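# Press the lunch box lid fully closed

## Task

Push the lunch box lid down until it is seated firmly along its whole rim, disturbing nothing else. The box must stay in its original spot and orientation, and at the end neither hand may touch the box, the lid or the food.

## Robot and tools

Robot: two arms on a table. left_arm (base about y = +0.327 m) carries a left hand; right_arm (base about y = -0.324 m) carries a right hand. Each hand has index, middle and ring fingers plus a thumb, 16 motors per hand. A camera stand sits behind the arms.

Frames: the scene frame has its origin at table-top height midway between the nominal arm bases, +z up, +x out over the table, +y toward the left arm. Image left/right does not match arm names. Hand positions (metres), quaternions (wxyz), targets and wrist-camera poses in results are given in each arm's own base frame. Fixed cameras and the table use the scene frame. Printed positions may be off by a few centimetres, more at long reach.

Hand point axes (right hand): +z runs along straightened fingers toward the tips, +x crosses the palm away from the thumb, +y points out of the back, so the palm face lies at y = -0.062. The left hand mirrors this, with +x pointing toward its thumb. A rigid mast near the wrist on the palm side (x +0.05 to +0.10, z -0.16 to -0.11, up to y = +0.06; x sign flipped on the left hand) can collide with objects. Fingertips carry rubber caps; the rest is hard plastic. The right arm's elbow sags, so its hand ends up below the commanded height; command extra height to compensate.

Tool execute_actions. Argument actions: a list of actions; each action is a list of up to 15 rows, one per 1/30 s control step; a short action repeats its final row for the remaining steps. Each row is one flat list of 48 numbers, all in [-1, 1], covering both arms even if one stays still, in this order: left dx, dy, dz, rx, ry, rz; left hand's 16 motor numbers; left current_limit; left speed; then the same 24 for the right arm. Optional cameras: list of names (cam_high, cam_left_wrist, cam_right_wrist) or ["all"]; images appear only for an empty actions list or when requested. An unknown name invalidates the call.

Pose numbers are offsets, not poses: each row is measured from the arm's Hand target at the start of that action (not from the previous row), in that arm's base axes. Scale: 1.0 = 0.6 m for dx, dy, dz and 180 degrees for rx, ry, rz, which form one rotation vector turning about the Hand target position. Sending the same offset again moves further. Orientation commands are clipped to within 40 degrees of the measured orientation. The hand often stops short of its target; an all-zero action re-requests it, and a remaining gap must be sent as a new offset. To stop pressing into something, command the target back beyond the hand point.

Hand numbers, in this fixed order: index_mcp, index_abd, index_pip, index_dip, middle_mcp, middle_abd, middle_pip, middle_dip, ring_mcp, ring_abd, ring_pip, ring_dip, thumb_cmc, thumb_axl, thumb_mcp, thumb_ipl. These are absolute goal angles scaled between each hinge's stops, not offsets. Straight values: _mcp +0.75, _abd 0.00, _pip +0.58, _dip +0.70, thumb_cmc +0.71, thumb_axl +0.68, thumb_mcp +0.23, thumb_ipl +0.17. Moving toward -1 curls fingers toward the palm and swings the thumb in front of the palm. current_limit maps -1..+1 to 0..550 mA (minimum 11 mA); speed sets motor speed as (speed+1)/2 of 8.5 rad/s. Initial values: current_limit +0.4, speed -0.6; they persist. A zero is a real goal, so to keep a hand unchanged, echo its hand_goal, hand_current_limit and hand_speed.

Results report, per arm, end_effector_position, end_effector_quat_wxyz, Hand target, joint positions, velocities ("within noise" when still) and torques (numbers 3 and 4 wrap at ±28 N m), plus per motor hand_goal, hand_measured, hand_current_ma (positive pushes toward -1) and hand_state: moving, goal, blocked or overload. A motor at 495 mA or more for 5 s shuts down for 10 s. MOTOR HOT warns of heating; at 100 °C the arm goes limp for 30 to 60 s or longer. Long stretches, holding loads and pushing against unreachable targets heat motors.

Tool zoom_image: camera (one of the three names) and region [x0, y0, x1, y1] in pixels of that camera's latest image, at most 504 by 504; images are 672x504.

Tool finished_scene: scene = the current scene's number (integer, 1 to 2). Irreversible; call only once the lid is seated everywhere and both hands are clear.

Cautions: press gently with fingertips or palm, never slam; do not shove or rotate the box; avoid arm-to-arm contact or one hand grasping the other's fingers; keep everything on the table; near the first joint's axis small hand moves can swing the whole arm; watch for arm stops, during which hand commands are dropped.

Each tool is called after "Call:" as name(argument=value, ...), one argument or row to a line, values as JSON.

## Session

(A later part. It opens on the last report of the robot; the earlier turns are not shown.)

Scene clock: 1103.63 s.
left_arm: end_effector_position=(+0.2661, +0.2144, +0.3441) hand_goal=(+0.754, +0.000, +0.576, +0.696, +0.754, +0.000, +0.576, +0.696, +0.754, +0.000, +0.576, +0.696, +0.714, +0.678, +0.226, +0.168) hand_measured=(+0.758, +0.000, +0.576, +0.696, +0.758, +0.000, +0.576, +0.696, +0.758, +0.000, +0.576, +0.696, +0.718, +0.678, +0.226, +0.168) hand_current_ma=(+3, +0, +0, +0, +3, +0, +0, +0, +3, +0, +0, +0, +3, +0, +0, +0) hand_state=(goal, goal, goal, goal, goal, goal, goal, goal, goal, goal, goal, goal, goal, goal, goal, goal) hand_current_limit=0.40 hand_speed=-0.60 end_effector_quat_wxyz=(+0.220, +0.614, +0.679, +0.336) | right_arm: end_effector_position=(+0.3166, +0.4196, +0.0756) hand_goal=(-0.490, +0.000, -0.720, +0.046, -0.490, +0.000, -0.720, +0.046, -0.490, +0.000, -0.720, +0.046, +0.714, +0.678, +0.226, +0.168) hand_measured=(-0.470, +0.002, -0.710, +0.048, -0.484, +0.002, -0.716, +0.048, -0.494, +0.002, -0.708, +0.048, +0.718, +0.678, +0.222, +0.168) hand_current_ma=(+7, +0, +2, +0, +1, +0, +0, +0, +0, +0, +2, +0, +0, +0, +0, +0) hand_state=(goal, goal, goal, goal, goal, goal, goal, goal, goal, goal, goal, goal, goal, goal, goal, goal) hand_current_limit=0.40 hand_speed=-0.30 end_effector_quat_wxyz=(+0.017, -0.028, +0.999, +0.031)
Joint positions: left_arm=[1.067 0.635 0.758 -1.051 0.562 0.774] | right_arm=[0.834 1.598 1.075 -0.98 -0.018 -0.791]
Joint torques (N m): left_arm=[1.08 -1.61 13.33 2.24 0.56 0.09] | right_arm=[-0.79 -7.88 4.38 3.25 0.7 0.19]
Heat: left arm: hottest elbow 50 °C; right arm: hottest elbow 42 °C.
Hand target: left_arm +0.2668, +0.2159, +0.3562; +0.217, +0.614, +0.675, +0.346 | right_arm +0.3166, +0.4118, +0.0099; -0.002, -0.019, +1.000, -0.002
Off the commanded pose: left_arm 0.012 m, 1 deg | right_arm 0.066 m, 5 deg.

Call:
execute_actions(
  actions=[
    [[0,0,0,0,0,0,0.754,0,0.576,0.696,0.754,0,0.576,0.696,0.754,0,0.576,0.696,0.714,0.678,0.226,0.168,0.4,-0.6,0,0,0.2,0,0,0,-0.49,0,-0.72,0.045,-0.49,0,-0.72,0.045,-0.49,0,-0.72,0.045,0.714,0.678,0.226,0.168,0.4,-0.3]],
    [[0,0,0,0,0,0,0.754,0,0.576,0.696,0.754,0,0.576,0.696,0.754,0,0.576,0.696,0.714,0.678,0.226,0.168,0.4,-0.6,0.05,-0.1,0.15,0,0,-0.16,-0.49,0,-0.72,0.045,-0.49,0,-0.72,0.045,-0.49,0,-0.72,0.045,0.714,0.678,0.226,0.168,0.4,-0.3]],
    [[0,0,0,0,0,0,0.754,0,0.576,0.696,0.754,0,0.576,0.696,0.754,0,0.576,0.696,0.714,0.678,0.226,0.168,0.4,-0.6,0.06,-0.1,0.012,0,0,-0.167,-0.49,0,-0.72,0.045,-0.49,0,-0.72,0.045,-0.49,0,-0.72,0.045,0.714,0.678,0.226,0.168,0.4,-0.3]],
    [[0,0,0,0,0,0,0.754,0,0.576,0.696,0.754,0,0.576,0.696,0.754,0,0.576,0.696,0.714,0.678,0.226,0.168,0.4,-0.6,0.06,-0.1,0,0,0,-0.167,-0.3,0,-0.5,0.2,-0.3,0,-0.5,0.2,-0.3,0,-0.5,0.2,0.714,0.678,0.226,0.168,0.4,-0.3]],
    [[0,0,0,0,0,0,0.754,0,0.576,0.696,0.754,0,0.576,0.696,0.754,0,0.576,0.696,0.714,0.678,0.226,0.168,0.4,-0.6,0.06,-0.05,0,0.119,0.051,-0.109,0.3,0,0,0.3,0.3,0,0,0.3,0.3,0,0,0.3,0.714,0.678,0.226,0.168,0.4,-0.3]],
    [[0,0,0,0,0,0,0.754,0,0.576,0.696,0.754,0,0.576,0.696,0.754,0,0.576,0.696,0.714,0.678,0.226,0.168,0.4,-0.6,0.052,0,-0.05,0.119,0.051,-0.109,0.75,0,0.576,0.69,0.75,0,0.576,0.69,0.75,0,0.576,0.69,0.714,0.678,0.226,0.168,0.4,-0.3]],
    [[0,0,0,0,0,0,0.754,0,0.576,0.696,0.754,0,0.576,0.696,0.754,0,0.576,0.696,0.714,0.678,0.226,0.168,0.4,-0.6,0,0,-0.072,0.119,0.051,-0.109,0.75,0,0.576,0.69,0.75,0,0.576,0.69,0.75,0,0.576,0.69,0.714,0.678,0.226,0.168,0.4,-0.3]],
  ],
  cameras=["cam_high","cam_right_wrist"],
)

Call:
zoom_image(
  camera="cam_right_wrist",
  region=[472, 120, 672, 290],
)

Call:
zoom_image(
  camera="cam_right_wrist",
  region=[500, 260, 672, 450],
)

Scene clock: 1135.93 s.
left_arm: end_effector_position=(+0.2661, +0.2144, +0.3441) hand_goal=(+0.754, +0.000, +0.576, +0.696, +0.754, +0.000, +0.576, +0.696, +0.754, +0.000, +0.576, +0.696, +0.714, +0.678, +0.226, +0.168) hand_measured=(+0.758, +0.000, +0.576, +0.696, +0.758, +0.000, +0.576, +0.696, +0.758, +0.000, +0.576, +0.696, +0.718, +0.678, +0.226, +0.168) hand_current_ma=(+3, +0, +0, +0, +3, +0, +0, +0, +3, +0, +0, +0, +3, +0, +0, +0) hand_state=(goal, goal, goal, goal, goal, goal, goal, goal, goal, goal, goal, goal, goal, goal, goal, goal) hand_current_limit=0.40 hand_speed=-0.60 end_effector_quat_wxyz=(+0.220, +0.614, +0.679, +0.336) | right_arm: end_effector_position=(+0.4858, +0.1987, +0.1491) hand_goal=(+0.750, +0.000, +0.576, +0.690, +0.750, +0.000, +0.576, +0.690, +0.750, +0.000, +0.576, +0.690, +0.714, +0.678, +0.226, +0.168) hand_measured=(+0.742, +0.002, +0.572, +0.686, +0.742, +0.002, +0.572, +0.688, +0.744, +0.002, +0.572, +0.688, +0.710, +0.678, +0.222, +0.168) hand_current_ma=(-1, +0, +0, +0, -1, +0, +0, +0, -1, +0, +0, +0, +0, +0, +0, +0) hand_state=(goal, goal, goal, goal, goal, goal, goal, goal, goal, goal, goal, goal, goal, goal, goal, goal) hand_current_limit=0.40 hand_speed=-0.30 end_effector_quat_wxyz=(-0.511, +0.812, +0.204, +0.194)
Joint positions: left_arm=[1.067 0.635 0.758 -1.051 0.562 0.774] | right_arm=[0.175 1.491 1.068 -0.569 -1.068 1.602]
Joint torques (N m): left_arm=[1.08 -1.61 13.33 2.24 0.56 0.1] | right_arm=[0.56 -16.44 8.36 1.92 -0.85 0.09]
Heat: left arm: hottest elbow 50 °C; right arm: hottest elbow 42 °C.
Hand target: left_arm +0.2668, +0.2159, +0.3562; +0.217, +0.614, +0.675, +0.346 | right_arm +0.4859, +0.2017, +0.1540; -0.504, +0.813, +0.191, +0.219
Off the commanded pose: left_arm 0.012 m, 1 deg | right_arm 0.006 m, 3 deg.
Images, in order (width x height): cam_high 672x504, cam_right_wrist 672x504.

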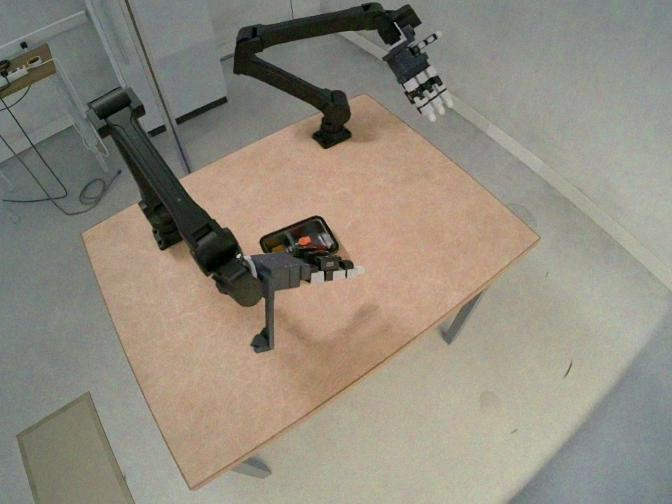

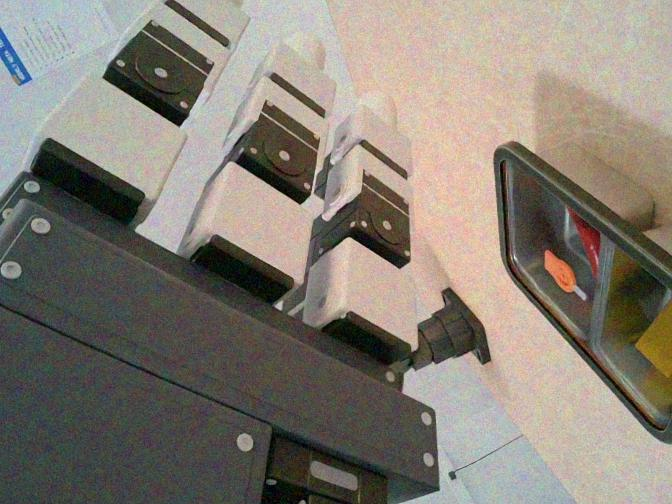

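Scaled by 2.520.

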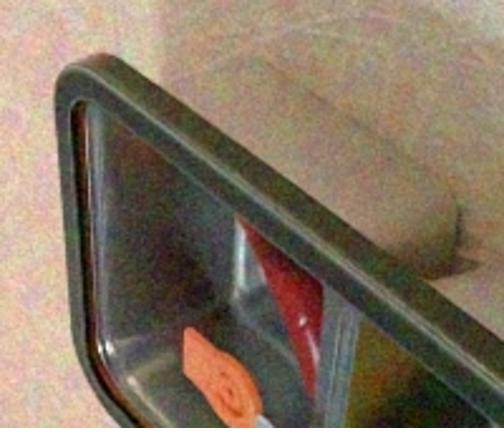

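Scaled by 2.653.

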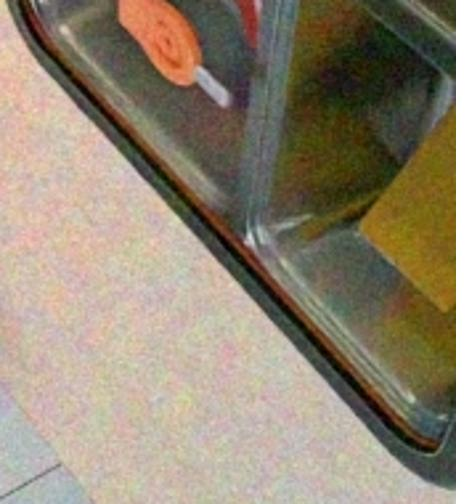

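Call:
zoom_image(
  camera="cam_right_wrist",
  region=[560, 330, 672, 450],
)

Call:
zoom_image(
  camera="cam_right_wrist",
  region=[490, 140, 610, 350],
)

Scaled by 4.200.

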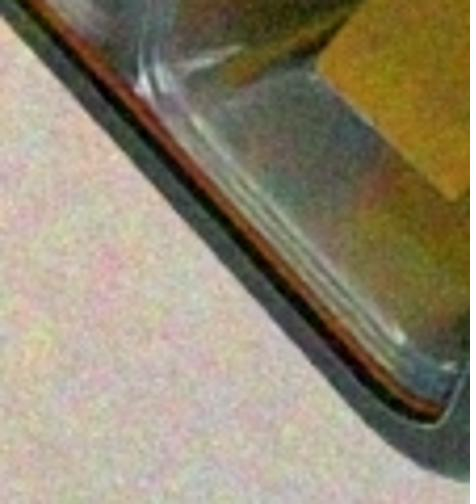

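Scaled by 2.400.

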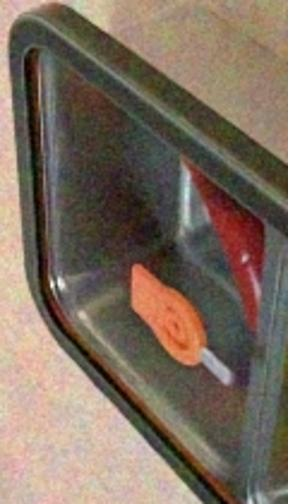

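Call:
execute_actions(
  actions=[
    [[0,0,0,0,0,0,0.754,0,0.576,0.696,0.754,0,0.576,0.696,0.754,0,0.576,0.696,0.714,0.678,0.226,0.168,0.4,-0.6,-0.08,0.04,-0.02,-0.045,-0.025,0.021,0.75,0,0.576,0.69,0.75,0,0.576,0.69,0.75,0,0.576,0.69,0.714,0.678,0.226,0.168,0.4,-0.3]],
  ],
  cameras=["cam_right_wrist"],
)

Call:
zoom_image(
  camera="cam_right_wrist",
  region=[420, 120, 672, 372],
)

Scene clock: 1190.80 s.
left_arm: end_effector_position=(+0.2661, +0.2144, +0.3441) hand_goal=(+0.754, +0.000, +0.576, +0.696, +0.754, +0.000, +0.576, +0.696, +0.754, +0.000, +0.576, +0.696, +0.714, +0.678, +0.226, +0.168) hand_measured=(+0.758, +0.000, +0.576, +0.696, +0.758, +0.000, +0.576, +0.696, +0.758, +0.000, +0.576, +0.696, +0.718, +0.678, +0.226, +0.168) hand_current_ma=(+3, +0, +0, +0, +3, +0, +0, +0, +3, +0, +0, +0, +3, +0, +0, +0) hand_state=(goal, goal, goal, goal, goal, goal, goal, goal, goal, goal, goal, goal, goal, goal, goal, goal) hand_current_limit=0.40 hand_speed=-0.60 end_effector_quat_wxyz=(+0.220, +0.614, +0.679, +0.336) | right_arm: end_effector_position=(+0.4357, +0.2279, +0.1379) hand_goal=(+0.750, +0.000, +0.576, +0.690, +0.750, +0.000, +0.576, +0.690, +0.750, +0.000, +0.576, +0.690, +0.714, +0.678, +0.226, +0.168) hand_measured=(+0.742, +0.002, +0.572, +0.686, +0.742, +0.002, +0.572, +0.688, +0.742, +0.002, +0.572, +0.688, +0.708, +0.678, +0.222, +0.168) hand_current_ma=(-1, +0, +0, +0, -1, +0, +0, +0, -1, +0, +0, +0, -1, +0, +0, +0) hand_state=(goal, goal, goal, goal, goal, goal, goal, goal, goal, goal, goal, goal, goal, goal, goal, goal) hand_current_limit=0.40 hand_speed=-0.30 end_effector_quat_wxyz=(-0.445, +0.832, +0.256, +0.211)
Joint positions: left_arm=[1.067 0.635 0.758 -1.051 0.562 0.774] | right_arm=[0.322 1.362 0.926 -0.492 -0.873 1.603]
Joint torques (N m): left_arm=[1.03 -1.61 13.31 2.22 0.56 0.09] | right_arm=[-0.91 -13.8 8.43 2.13 -0.63 0.11]
Heat: left arm: hottest elbow 50 °C; right arm: hottest elbow 43 °C.
Hand target: left_arm +0.2668, +0.2159, +0.3562; +0.217, +0.614, +0.675, +0.346 | right_arm +0.4378, +0.2257, +0.1419; -0.445, +0.831, +0.252, +0.220
Off the commanded pose: left_arm 0.012 m, 1 deg | right_arm 0.005 m, 1 deg.
Images, in order (width x height): cam_right_wrist 672x504.

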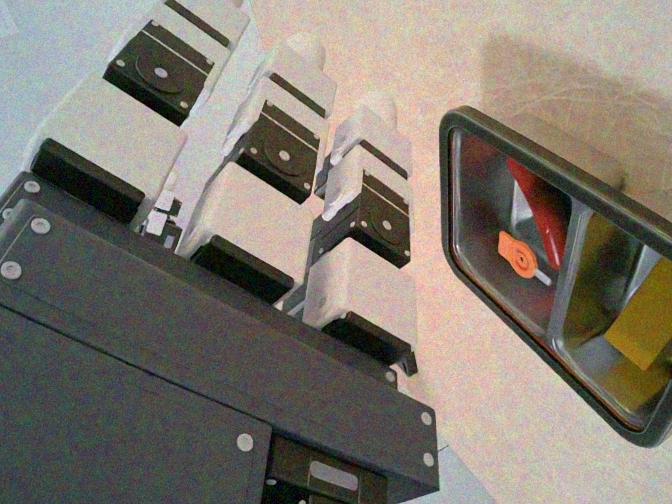

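Scaled by 2.000.

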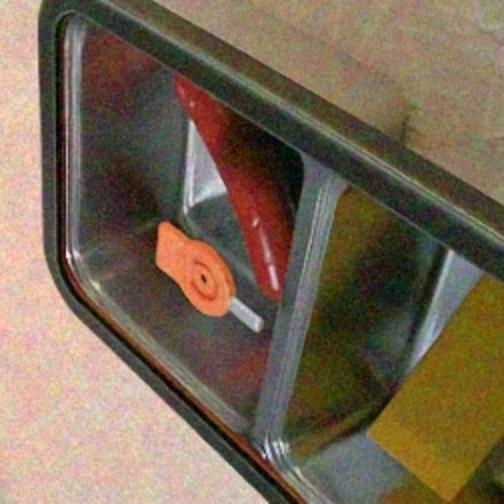

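Call:
zoom_image(
  camera="cam_right_wrist",
  region=[432, 95, 552, 185],
)

Call:
zoom_image(
  camera="cam_right_wrist",
  region=[540, 340, 672, 450],
)

Call:
zoom_image(
  camera="cam_right_wrist",
  region=[432, 230, 552, 350],
)

Scaled by 4.200.

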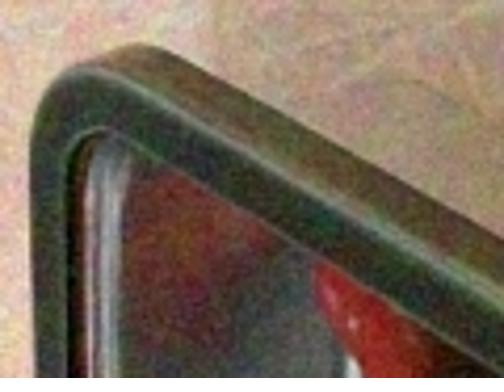

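Scaled by 3.818.

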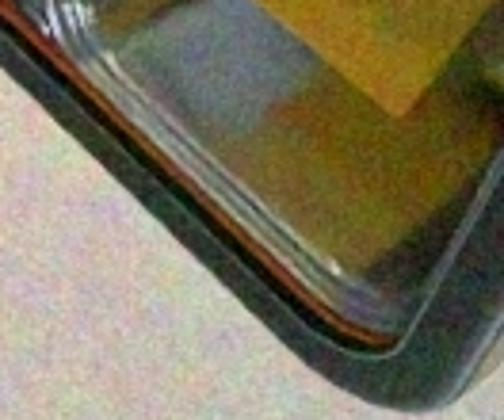

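Scaled by 4.200.

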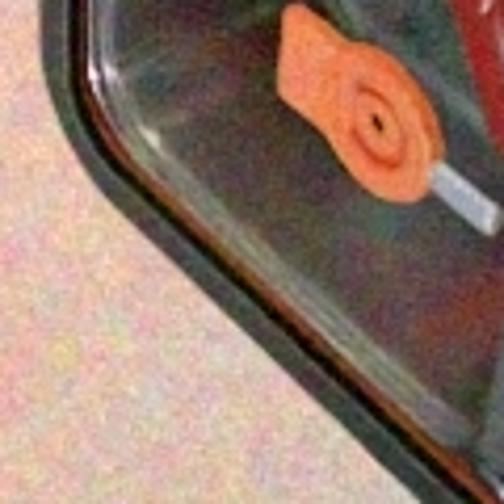

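Call:
execute_actions(
  actions=[
    [[0,0,0,0,0,0,0.754,0,0.576,0.696,0.754,0,0.576,0.696,0.754,0,0.576,0.696,0.714,0.678,0.226,0.168,0.4,-0.6,0.03,-0.02,0.14,-0.104,-0.043,0.102,0.3,0,0,0.3,0.3,0,0,0.3,0.3,0,0,0.3,0.714,0.678,0.226,0.168,0.4,-0.3]],
    [[0,0,0,0,0,0,0.754,0,0.576,0.696,0.754,0,0.576,0.696,0.754,0,0.576,0.696,0.714,0.678,0.226,0.168,0.4,-0.6,-0.06,0.03,0,-0.104,-0.043,0.102,-0.49,0,-0.72,0.045,-0.49,0,-0.72,0.045,-0.49,0,-0.72,0.045,0.714,0.678,0.226,0.168,0.4,-0.3]],
    [[0,0,0,0,0,0,0.754,0,0.576,0.696,0.754,0,0.576,0.696,0.754,0,0.576,0.696,0.714,0.678,0.226,0.168,0.4,-0.6,-0.06,0.03,0,-0.104,-0.043,0.102,-0.49,0,-0.72,0.045,-0.49,0,-0.72,0.045,-0.49,0,-0.72,0.045,0.714,0.678,0.226,0.168,0.4,-0.3]],
    [[0,0,0,0,0,0,0.754,0,0.576,0.696,0.754,0,0.576,0.696,0.754,0,0.576,0.696,0.714,0.678,0.226,0.168,0.4,-0.6,-0.063,0.033,0,0,0,0.163,-0.49,0,-0.72,0.045,-0.49,0,-0.72,0.045,-0.49,0,-0.72,0.045,0.714,0.678,0.226,0.168,0.4,-0.3]],
    [[0,0,0,0,0,0,0.754,0,0.576,0.696,0.754,0,0.576,0.696,0.754,0,0.576,0.696,0.714,0.678,0.226,0.168,0.4,-0.6,-0.063,0.033,-0.04,0,0,0.163,-0.49,0,-0.72,0.045,-0.49,0,-0.72,0.045,-0.49,0,-0.72,0.045,0.714,0.678,0.226,0.168,0.4,-0.3]],
    [[0,0,0,0,0,0,0.754,0,0.576,0.696,0.754,0,0.576,0.696,0.754,0,0.576,0.696,0.714,0.678,0.226,0.168,0.4,-0.6,0,0,-0.12,0,0,0.163,-0.49,0,-0.72,0.045,-0.49,0,-0.72,0.045,-0.49,0,-0.72,0.045,0.714,0.678,0.226,0.168,0.4,-0.3]],
  ],
  cameras=["cam_high"],
)

Call:
zoom_image(
  camera="cam_high",
  region=[240, 150, 380, 300],
)

Scene clock: 1225.20 s.
left_arm: end_effector_position=(+0.2661, +0.2144, +0.3441) hand_goal=(+0.754, +0.000, +0.576, +0.696, +0.754, +0.000, +0.576, +0.696, +0.754, +0.000, +0.576, +0.696, +0.714, +0.678, +0.226, +0.168) hand_measured=(+0.758, +0.000, +0.576, +0.696, +0.758, +0.000, +0.576, +0.696, +0.758, +0.000, +0.576, +0.696, +0.718, +0.678, +0.226, +0.168) hand_current_ma=(+3, +0, +0, +0, +3, +0, +0, +0, +3, +0, +0, +0, +3, +0, +0, +0) hand_state=(goal, goal, goal, goal, goal, goal, goal, goal, goal, goal, goal, goal, goal, goal, goal, goal) hand_current_limit=0.40 hand_speed=-0.60 end_effector_quat_wxyz=(+0.220, +0.614, +0.679, +0.336) | right_arm: end_effector_position=(+0.3003, +0.2856, +0.1304) hand_goal=(-0.490, +0.000, -0.720, +0.046, -0.490, +0.000, -0.720, +0.046, -0.490, +0.000, -0.720, +0.046, +0.714, +0.678, +0.226, +0.168) hand_measured=(-0.462, +0.002, -0.714, +0.048, -0.476, +0.002, -0.718, +0.048, -0.476, +0.002, -0.718, +0.048, +0.716, +0.678, +0.222, +0.168) hand_current_ma=(+13, +0, +1, +0, +4, +0, +0, +0, +3, +0, +0, +0, +0, +0, +0, +0) hand_state=(blocked, goal, goal, goal, goal, goal, goal, goal, goal, goal, goal, goal, goal, goal, goal, goal) hand_current_limit=0.40 hand_speed=-0.30 end_effector_quat_wxyz=(-0.018, -0.021, +1.000, -0.007)
Joint positions: left_arm=[1.067 0.635 0.758 -1.051 0.562 0.774] | right_arm=[0.614 1.329 0.968 -1.248 -0.009 -0.999]
Joint torques (N m): left_arm=[1.03 -1.61 13.31 2.24 0.56 0.09] | right_arm=[-0.32 -9.58 9.21 0.8 -0.27 -0.22]
Heat: left arm: hottest elbow 50 °C; right arm: hottest elbow 43 °C.
Hand target: left_arm +0.2668, +0.2159, +0.3562; +0.217, +0.614, +0.675, +0.346 | right_arm +0.3081, +0.2895, +0.1299; -0.017, -0.028, +0.999, -0.001
Off the commanded pose: left_arm 0.012 m, 1 deg | right_arm 0.009 m, 1 deg.
Images, in order (width x height): cam_high 672x504.

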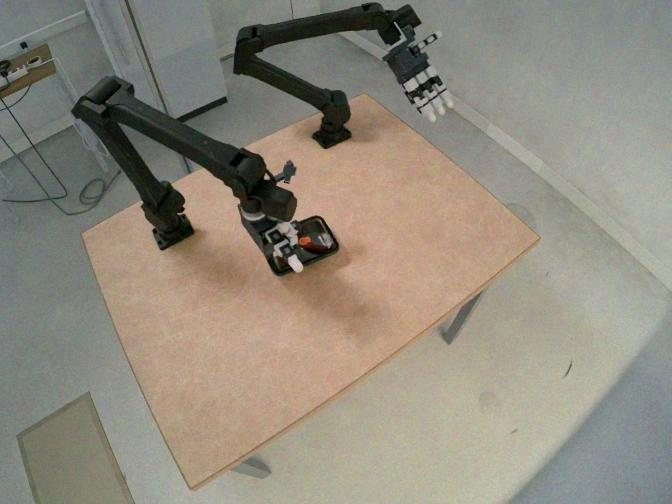

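Scaled by 3.360.

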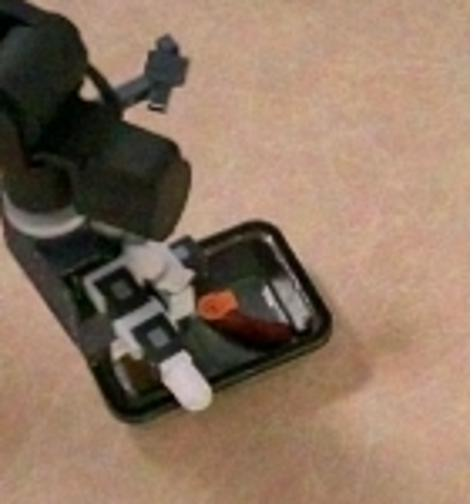

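Call:
execute_actions(
  actions=[
    [[0,0,0,0,0,0,0.754,0,0.576,0.696,0.754,0,0.576,0.696,0.754,0,0.576,0.696,0.714,0.678,0.226,0.168,0.4,-0.6,0.005,0,-0.08,0,0,0,-0.49,0,-0.72,0.045,-0.49,0,-0.72,0.045,-0.49,0,-0.72,0.045,0.714,0.678,0.226,0.168,0.4,-0.3]],
    [[0,0,0,0,0,0,0.754,0,0.576,0.696,0.754,0,0.576,0.696,0.754,0,0.576,0.696,0.714,0.678,0.226,0.168,0.4,-0.6,0,0,-0.04,0,0,0,-0.49,0,-0.72,0.045,-0.49,0,-0.72,0.045,-0.49,0,-0.72,0.045,0.714,0.678,0.226,0.168,0.4,-0.3]],
  ],
)

Call:
execute_actions(
  actions=[
    [[0,0,0,0,0,0,0.754,0,0.576,0.696,0.754,0,0.576,0.696,0.754,0,0.576,0.696,0.714,0.678,0.226,0.168,0.4,-0.6,0,-0.01,-0.06,0,0,0,-0.49,0,-0.72,0.045,-0.49,0,-0.72,0.045,-0.49,0,-0.72,0.045,0.714,0.678,0.226,0.168,0.4,-0.3]],
  ],
)

Call:
execute_actions(
  actions=[
    [[0,0,0,0,0,0,0.754,0,0.576,0.696,0.754,0,0.576,0.696,0.754,0,0.576,0.696,0.714,0.678,0.226,0.168,0.4,-0.6,0,-0.01,-0.06,0,0,0,-0.49,0,-0.72,0.045,-0.49,0,-0.72,0.045,-0.49,0,-0.72,0.045,0.714,0.678,0.226,0.168,0.4,-0.3]],
  ],
  cameras=["cam_high"],
)

Call:
zoom_image(
  camera="cam_high",
  region=[240, 150, 380, 300],
)

Scene clock: 1243.37 s.
left_arm: end_effector_position=(+0.2661, +0.2144, +0.3441) hand_goal=(+0.754, +0.000, +0.576, +0.696, +0.754, +0.000, +0.576, +0.696, +0.754, +0.000, +0.576, +0.696, +0.714, +0.678, +0.226, +0.168) hand_measured=(+0.758, +0.000, +0.576, +0.696, +0.758, +0.000, +0.576, +0.696, +0.758, +0.000, +0.576, +0.696, +0.718, +0.678, +0.226, +0.168) hand_current_ma=(+3, +0, +0, +0, +3, +0, +0, +0, +3, +0, +0, +0, +3, +0, +0, +0) hand_state=(goal, goal, goal, goal, goal, goal, goal, goal, goal, goal, goal, goal, goal, goal, goal, goal) hand_current_limit=0.40 hand_speed=-0.60 end_effector_quat_wxyz=(+0.220, +0.614, +0.679, +0.336) | right_arm: end_effector_position=(+0.3128, +0.2920, +0.0732) hand_goal=(-0.490, +0.000, -0.720, +0.046, -0.490, +0.000, -0.720, +0.046, -0.490, +0.000, -0.720, +0.046, +0.714, +0.678, +0.226, +0.168) hand_measured=(-0.476, +0.002, -0.706, +0.048, -0.476, +0.002, -0.718, +0.048, -0.476, +0.002, -0.718, +0.048, +0.720, +0.678, +0.222, +0.168) hand_current_ma=(+3, +0, +3, +0, +4, +0, +0, +0, +3, +0, +0, +0, +1, +0, +0, +0) hand_state=(goal, goal, goal, goal, goal, goal, goal, goal, goal, goal, goal, goal, goal, goal, goal, goal) hand_current_limit=0.40 hand_speed=-0.30 end_effector_quat_wxyz=(-0.006, -0.024, +1.000, +0.005)
Joint positions: left_arm=[1.067 0.635 0.758 -1.051 0.562 0.774] | right_arm=[0.605 1.419 0.883 -1.039 -0.015 -1.014]
Joint torques (N m): left_arm=[1.08 -1.61 13.31 2.24 0.56 0.09] | right_arm=[-0.32 -9.05 6.86 1.01 -0.25 -0.16]
Heat: left arm: hottest elbow 50 °C; right arm: hottest elbow 44 °C.
Hand target: left_arm +0.2668, +0.2159, +0.3562; +0.217, +0.614, +0.675, +0.346 | right_arm +0.3112, +0.2894, +0.0579; -0.017, -0.027, +0.999, -0.001
Off the commanded pose: left_arm 0.012 m, 1 deg | right_arm 0.016 m, 1 deg.

Scene clock: 1244.10 s.
left_arm: end_effector_position=(+0.2661, +0.2144, +0.3441) hand_goal=(+0.754, +0.000, +0.576, +0.696, +0.754, +0.000, +0.576, +0.696, +0.754, +0.000, +0.576, +0.696, +0.714, +0.678, +0.226, +0.168) hand_measured=(+0.758, +0.000, +0.576, +0.696, +0.758, +0.000, +0.576, +0.696, +0.758, +0.000, +0.576, +0.696, +0.718, +0.678, +0.226, +0.168) hand_current_ma=(+3, +0, +0, +0, +3, +0, +0, +0, +3, +0, +0, +0, +3, +0, +0, +0) hand_state=(goal, goal, goal, goal, goal, goal, goal, goal, goal, goal, goal, goal, goal, goal, goal, goal) hand_current_limit=0.40 hand_speed=-0.60 end_effector_quat_wxyz=(+0.220, +0.614, +0.679, +0.336) | right_arm: end_effector_position=(+0.3116, +0.2915, +0.0726) hand_goal=(-0.490, +0.000, -0.720, +0.046, -0.490, +0.000, -0.720, +0.046, -0.490, +0.000, -0.720, +0.046, +0.714, +0.678, +0.226, +0.168) hand_measured=(-0.472, +0.002, -0.706, +0.048, -0.484, +0.002, -0.718, +0.048, -0.496, +0.002, -0.706, +0.048, +0.720, +0.678, +0.222, +0.168) hand_current_ma=(+5, +0, +3, +0, +1, +0, +0, +0, -1, +0, +3, +0, +1, +0, +0, +0) hand_state=(goal, goal, goal, goal, goal, goal, goal, goal, goal, goal, goal, goal, goal, goal, goal, goal) hand_current_limit=0.40 hand_speed=-0.30 end_effector_quat_wxyz=(+0.000, -0.034, +0.999, +0.021)
Joint positions: left_arm=[1.067 0.635 0.758 -1.051 0.562 0.774] | right_arm=[0.592 1.408 0.86 -1 -0.036 -1.047]
Joint torques (N m): left_arm=[1.08 -1.61 13.31 2.22 0.56 0.09] | right_arm=[-0.67 -5.3 3.88 3.3 0.68 0.04]
Heat: left arm: hottest elbow 50 °C; right arm: hottest elbow 44 °C.
Hand target: left_arm +0.2668, +0.2159, +0.3562; +0.217, +0.614, +0.675, +0.346 | right_arm +0.3112, +0.2833, +0.0219; -0.017, -0.027, +0.999, -0.001
Off the commanded pose: left_arm 0.012 m, 1 deg | right_arm 0.051 m, 3 deg.

Scene clock: 1244.80 s.
left_arm: end_effector_position=(+0.2661, +0.2144, +0.3441) hand_goal=(+0.754, +0.000, +0.576, +0.696, +0.754, +0.000, +0.576, +0.696, +0.754, +0.000, +0.576, +0.696, +0.714, +0.678, +0.226, +0.168) hand_measured=(+0.758, +0.000, +0.576, +0.696, +0.758, +0.000, +0.576, +0.696, +0.758, +0.000, +0.576, +0.696, +0.718, +0.678, +0.226, +0.168) hand_current_ma=(+3, +0, +0, +0, +3, +0, +0, +0, +3, +0, +0, +0, +3, +0, +0, +0) hand_state=(goal, goal, goal, goal, goal, goal, goal, goal, goal, goal, goal, goal, goal, goal, goal, goal) hand_current_limit=0.40 hand_speed=-0.60 end_effector_quat_wxyz=(+0.220, +0.614, +0.679, +0.336) | right_arm: end_effector_position=(+0.3098, +0.2897, +0.0730) hand_goal=(-0.490, +0.000, -0.720, +0.046, -0.490, +0.000, -0.720, +0.046, -0.490, +0.000, -0.720, +0.046, +0.714, +0.678, +0.226, +0.168) hand_measured=(-0.472, +0.002, -0.706, +0.048, -0.484, +0.002, -0.718, +0.048, -0.514, +0.002, -0.690, +0.048, +0.720, +0.678, +0.222, +0.168) hand_current_ma=(+5, +0, +3, +0, +1, +0, +0, +0, -9, +0, +15, +0, +1, +0, +0, +0) hand_state=(goal, goal, goal, goal, goal, goal, goal, goal, blocked, goal, blocked, goal, goal, goal, goal, goal) hand_current_limit=0.40 hand_speed=-0.30 end_effector_quat_wxyz=(+0.011, -0.043, +0.998, +0.041)
Joint positions: left_arm=[1.067 0.635 0.758 -1.051 0.562 0.774] | right_arm=[0.577 1.386 0.826 -0.95 -0.058 -1.077]
Joint torques (N m): left_arm=[1.08 -1.61 13.33 2.22 0.56 0.09] | right_arm=[-0.73 0.5 1.99 4.71 1.7 0.16]
Heat: left arm: hottest elbow 50 °C; right arm: hottest elbow 44 °C.
Hand target: left_arm +0.2668, +0.2159, +0.3562; +0.217, +0.614, +0.675, +0.346 | right_arm +0.3111, +0.2774, -0.0140; -0.017, -0.028, +0.999, -0.001
Off the commanded pose: left_arm 0.012 m, 1 deg | right_arm 0.088 m, 6 deg.
Images, in order (width x height): cam_high 672x504.

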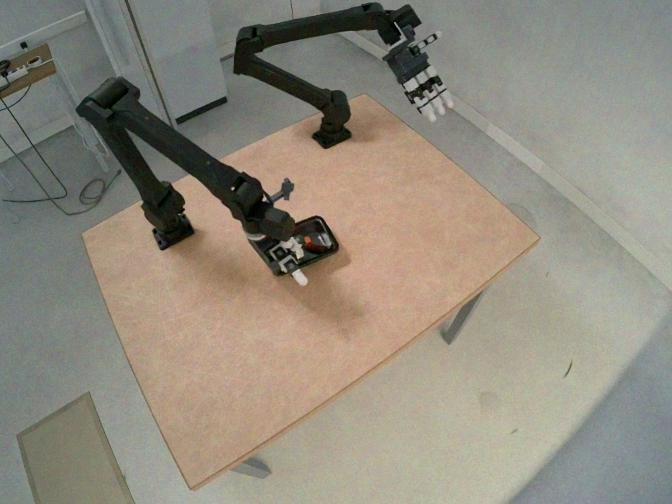

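Scaled by 3.360.

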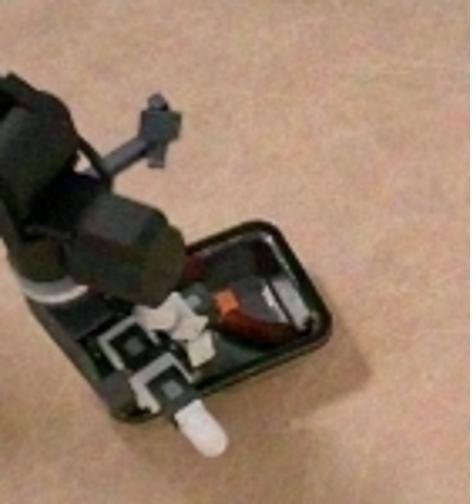

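Call:
execute_actions(
  actions=[
    [[0,0,0,0,0,0,0.754,0,0.576,0.696,0.754,0,0.576,0.696,0.754,0,0.576,0.696,0.714,0.678,0.226,0.168,0.4,-0.6,0,0.02,0.21,0,0,0,-0.49,0,-0.72,0.045,-0.49,0,-0.72,0.045,-0.49,0,-0.72,0.045,0.714,0.678,0.226,0.168,0.4,-0.3]],
    [[0,0,0,0,0,0,0.754,0,0.576,0.696,0.754,0,0.576,0.696,0.754,0,0.576,0.696,0.714,0.678,0.226,0.168,0.4,-0.6,0.004,0.13,0.02,0,0,0,-0.49,0,-0.72,0.045,-0.49,0,-0.72,0.045,-0.49,0,-0.72,0.045,0.714,0.678,0.226,0.168,0.4,-0.3]],
    [[0,0,0,0,0,0,0.754,0,0.576,0.696,0.754,0,0.576,0.696,0.754,0,0.576,0.696,0.714,0.678,0.226,0.168,0.4,-0.6,0.004,0.12,-0.02,0,0,0,-0.49,0,-0.72,0.045,-0.49,0,-0.72,0.045,-0.49,0,-0.72,0.045,0.714,0.678,0.226,0.168,0.4,-0.3]],
    [[0,0,0,0,0,0,0.754,0,0.576,0.696,0.754,0,0.576,0.696,0.754,0,0.576,0.696,0.714,0.678,0.226,0.168,0.4,-0.6,0,0,-0.05,0,0,0,-0.49,0,-0.72,0.045,-0.49,0,-0.72,0.045,-0.49,0,-0.72,0.045,0.714,0.678,0.226,0.168,0.4,-0.3]],
  ],
  cameras=["cam_high"],
)

Call:
zoom_image(
  camera="cam_high",
  region=[240, 150, 380, 300],
)

Scene clock: 1266.27 s.
left_arm: end_effector_position=(+0.2661, +0.2144, +0.3441) hand_goal=(+0.754, +0.000, +0.576, +0.696, +0.754, +0.000, +0.576, +0.696, +0.754, +0.000, +0.576, +0.696, +0.714, +0.678, +0.226, +0.168) hand_measured=(+0.758, +0.000, +0.576, +0.696, +0.758, +0.000, +0.576, +0.696, +0.758, +0.000, +0.576, +0.696, +0.718, +0.678, +0.226, +0.168) hand_current_ma=(+3, +0, +0, +0, +3, +0, +0, +0, +3, +0, +0, +0, +3, +0, +0, +0) hand_state=(goal, goal, goal, goal, goal, goal, goal, goal, goal, goal, goal, goal, goal, goal, goal, goal) hand_current_limit=0.40 hand_speed=-0.60 end_effector_quat_wxyz=(+0.220, +0.614, +0.679, +0.336) | right_arm: end_effector_position=(+0.3059, +0.4348, +0.0850) hand_goal=(-0.490, +0.000, -0.720, +0.046, -0.490, +0.000, -0.720, +0.046, -0.490, +0.000, -0.720, +0.046, +0.714, +0.678, +0.226, +0.168) hand_measured=(-0.472, +0.002, -0.708, +0.048, -0.482, +0.002, -0.718, +0.048, -0.484, +0.002, -0.714, +0.048, +0.720, +0.678, +0.222, +0.168) hand_current_ma=(+5, +0, +3, +0, +1, +0, +0, +0, +1, +0, +0, +0, +1, +0, +0, +0) hand_state=(goal, goal, goal, goal, goal, goal, goal, goal, goal, goal, goal, goal, goal, goal, goal, goal) hand_current_limit=0.40 hand_speed=-0.30 end_effector_quat_wxyz=(-0.021, -0.037, +0.999, -0.003)
Joint positions: left_arm=[1.067 0.635 0.758 -1.051 0.562 0.774] | right_arm=[0.868 1.648 1.19 -1.146 -0.027 -0.777]
Joint torques (N m): left_arm=[1.03 -1.61 13.31 2.24 0.56 0.1] | right_arm=[-0.62 -15.33 9.14 0.99 0.02 0.1]
Heat: left arm: hottest elbow 50 °C; right arm: hottest elbow 42 °C.
Hand target: left_arm +0.2668, +0.2159, +0.3562; +0.217, +0.614, +0.675, +0.346 | right_arm +0.3159, +0.4394, +0.0820; -0.017, -0.028, +0.999, -0.001
Off the commanded pose: left_arm 0.012 m, 1 deg | right_arm 0.011 m, 1 deg.
Images, in order (width x height): cam_high 672x504.

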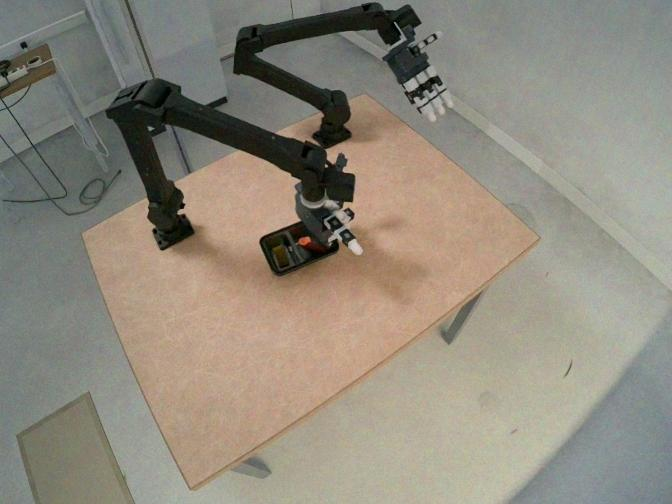

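Scaled by 3.360.

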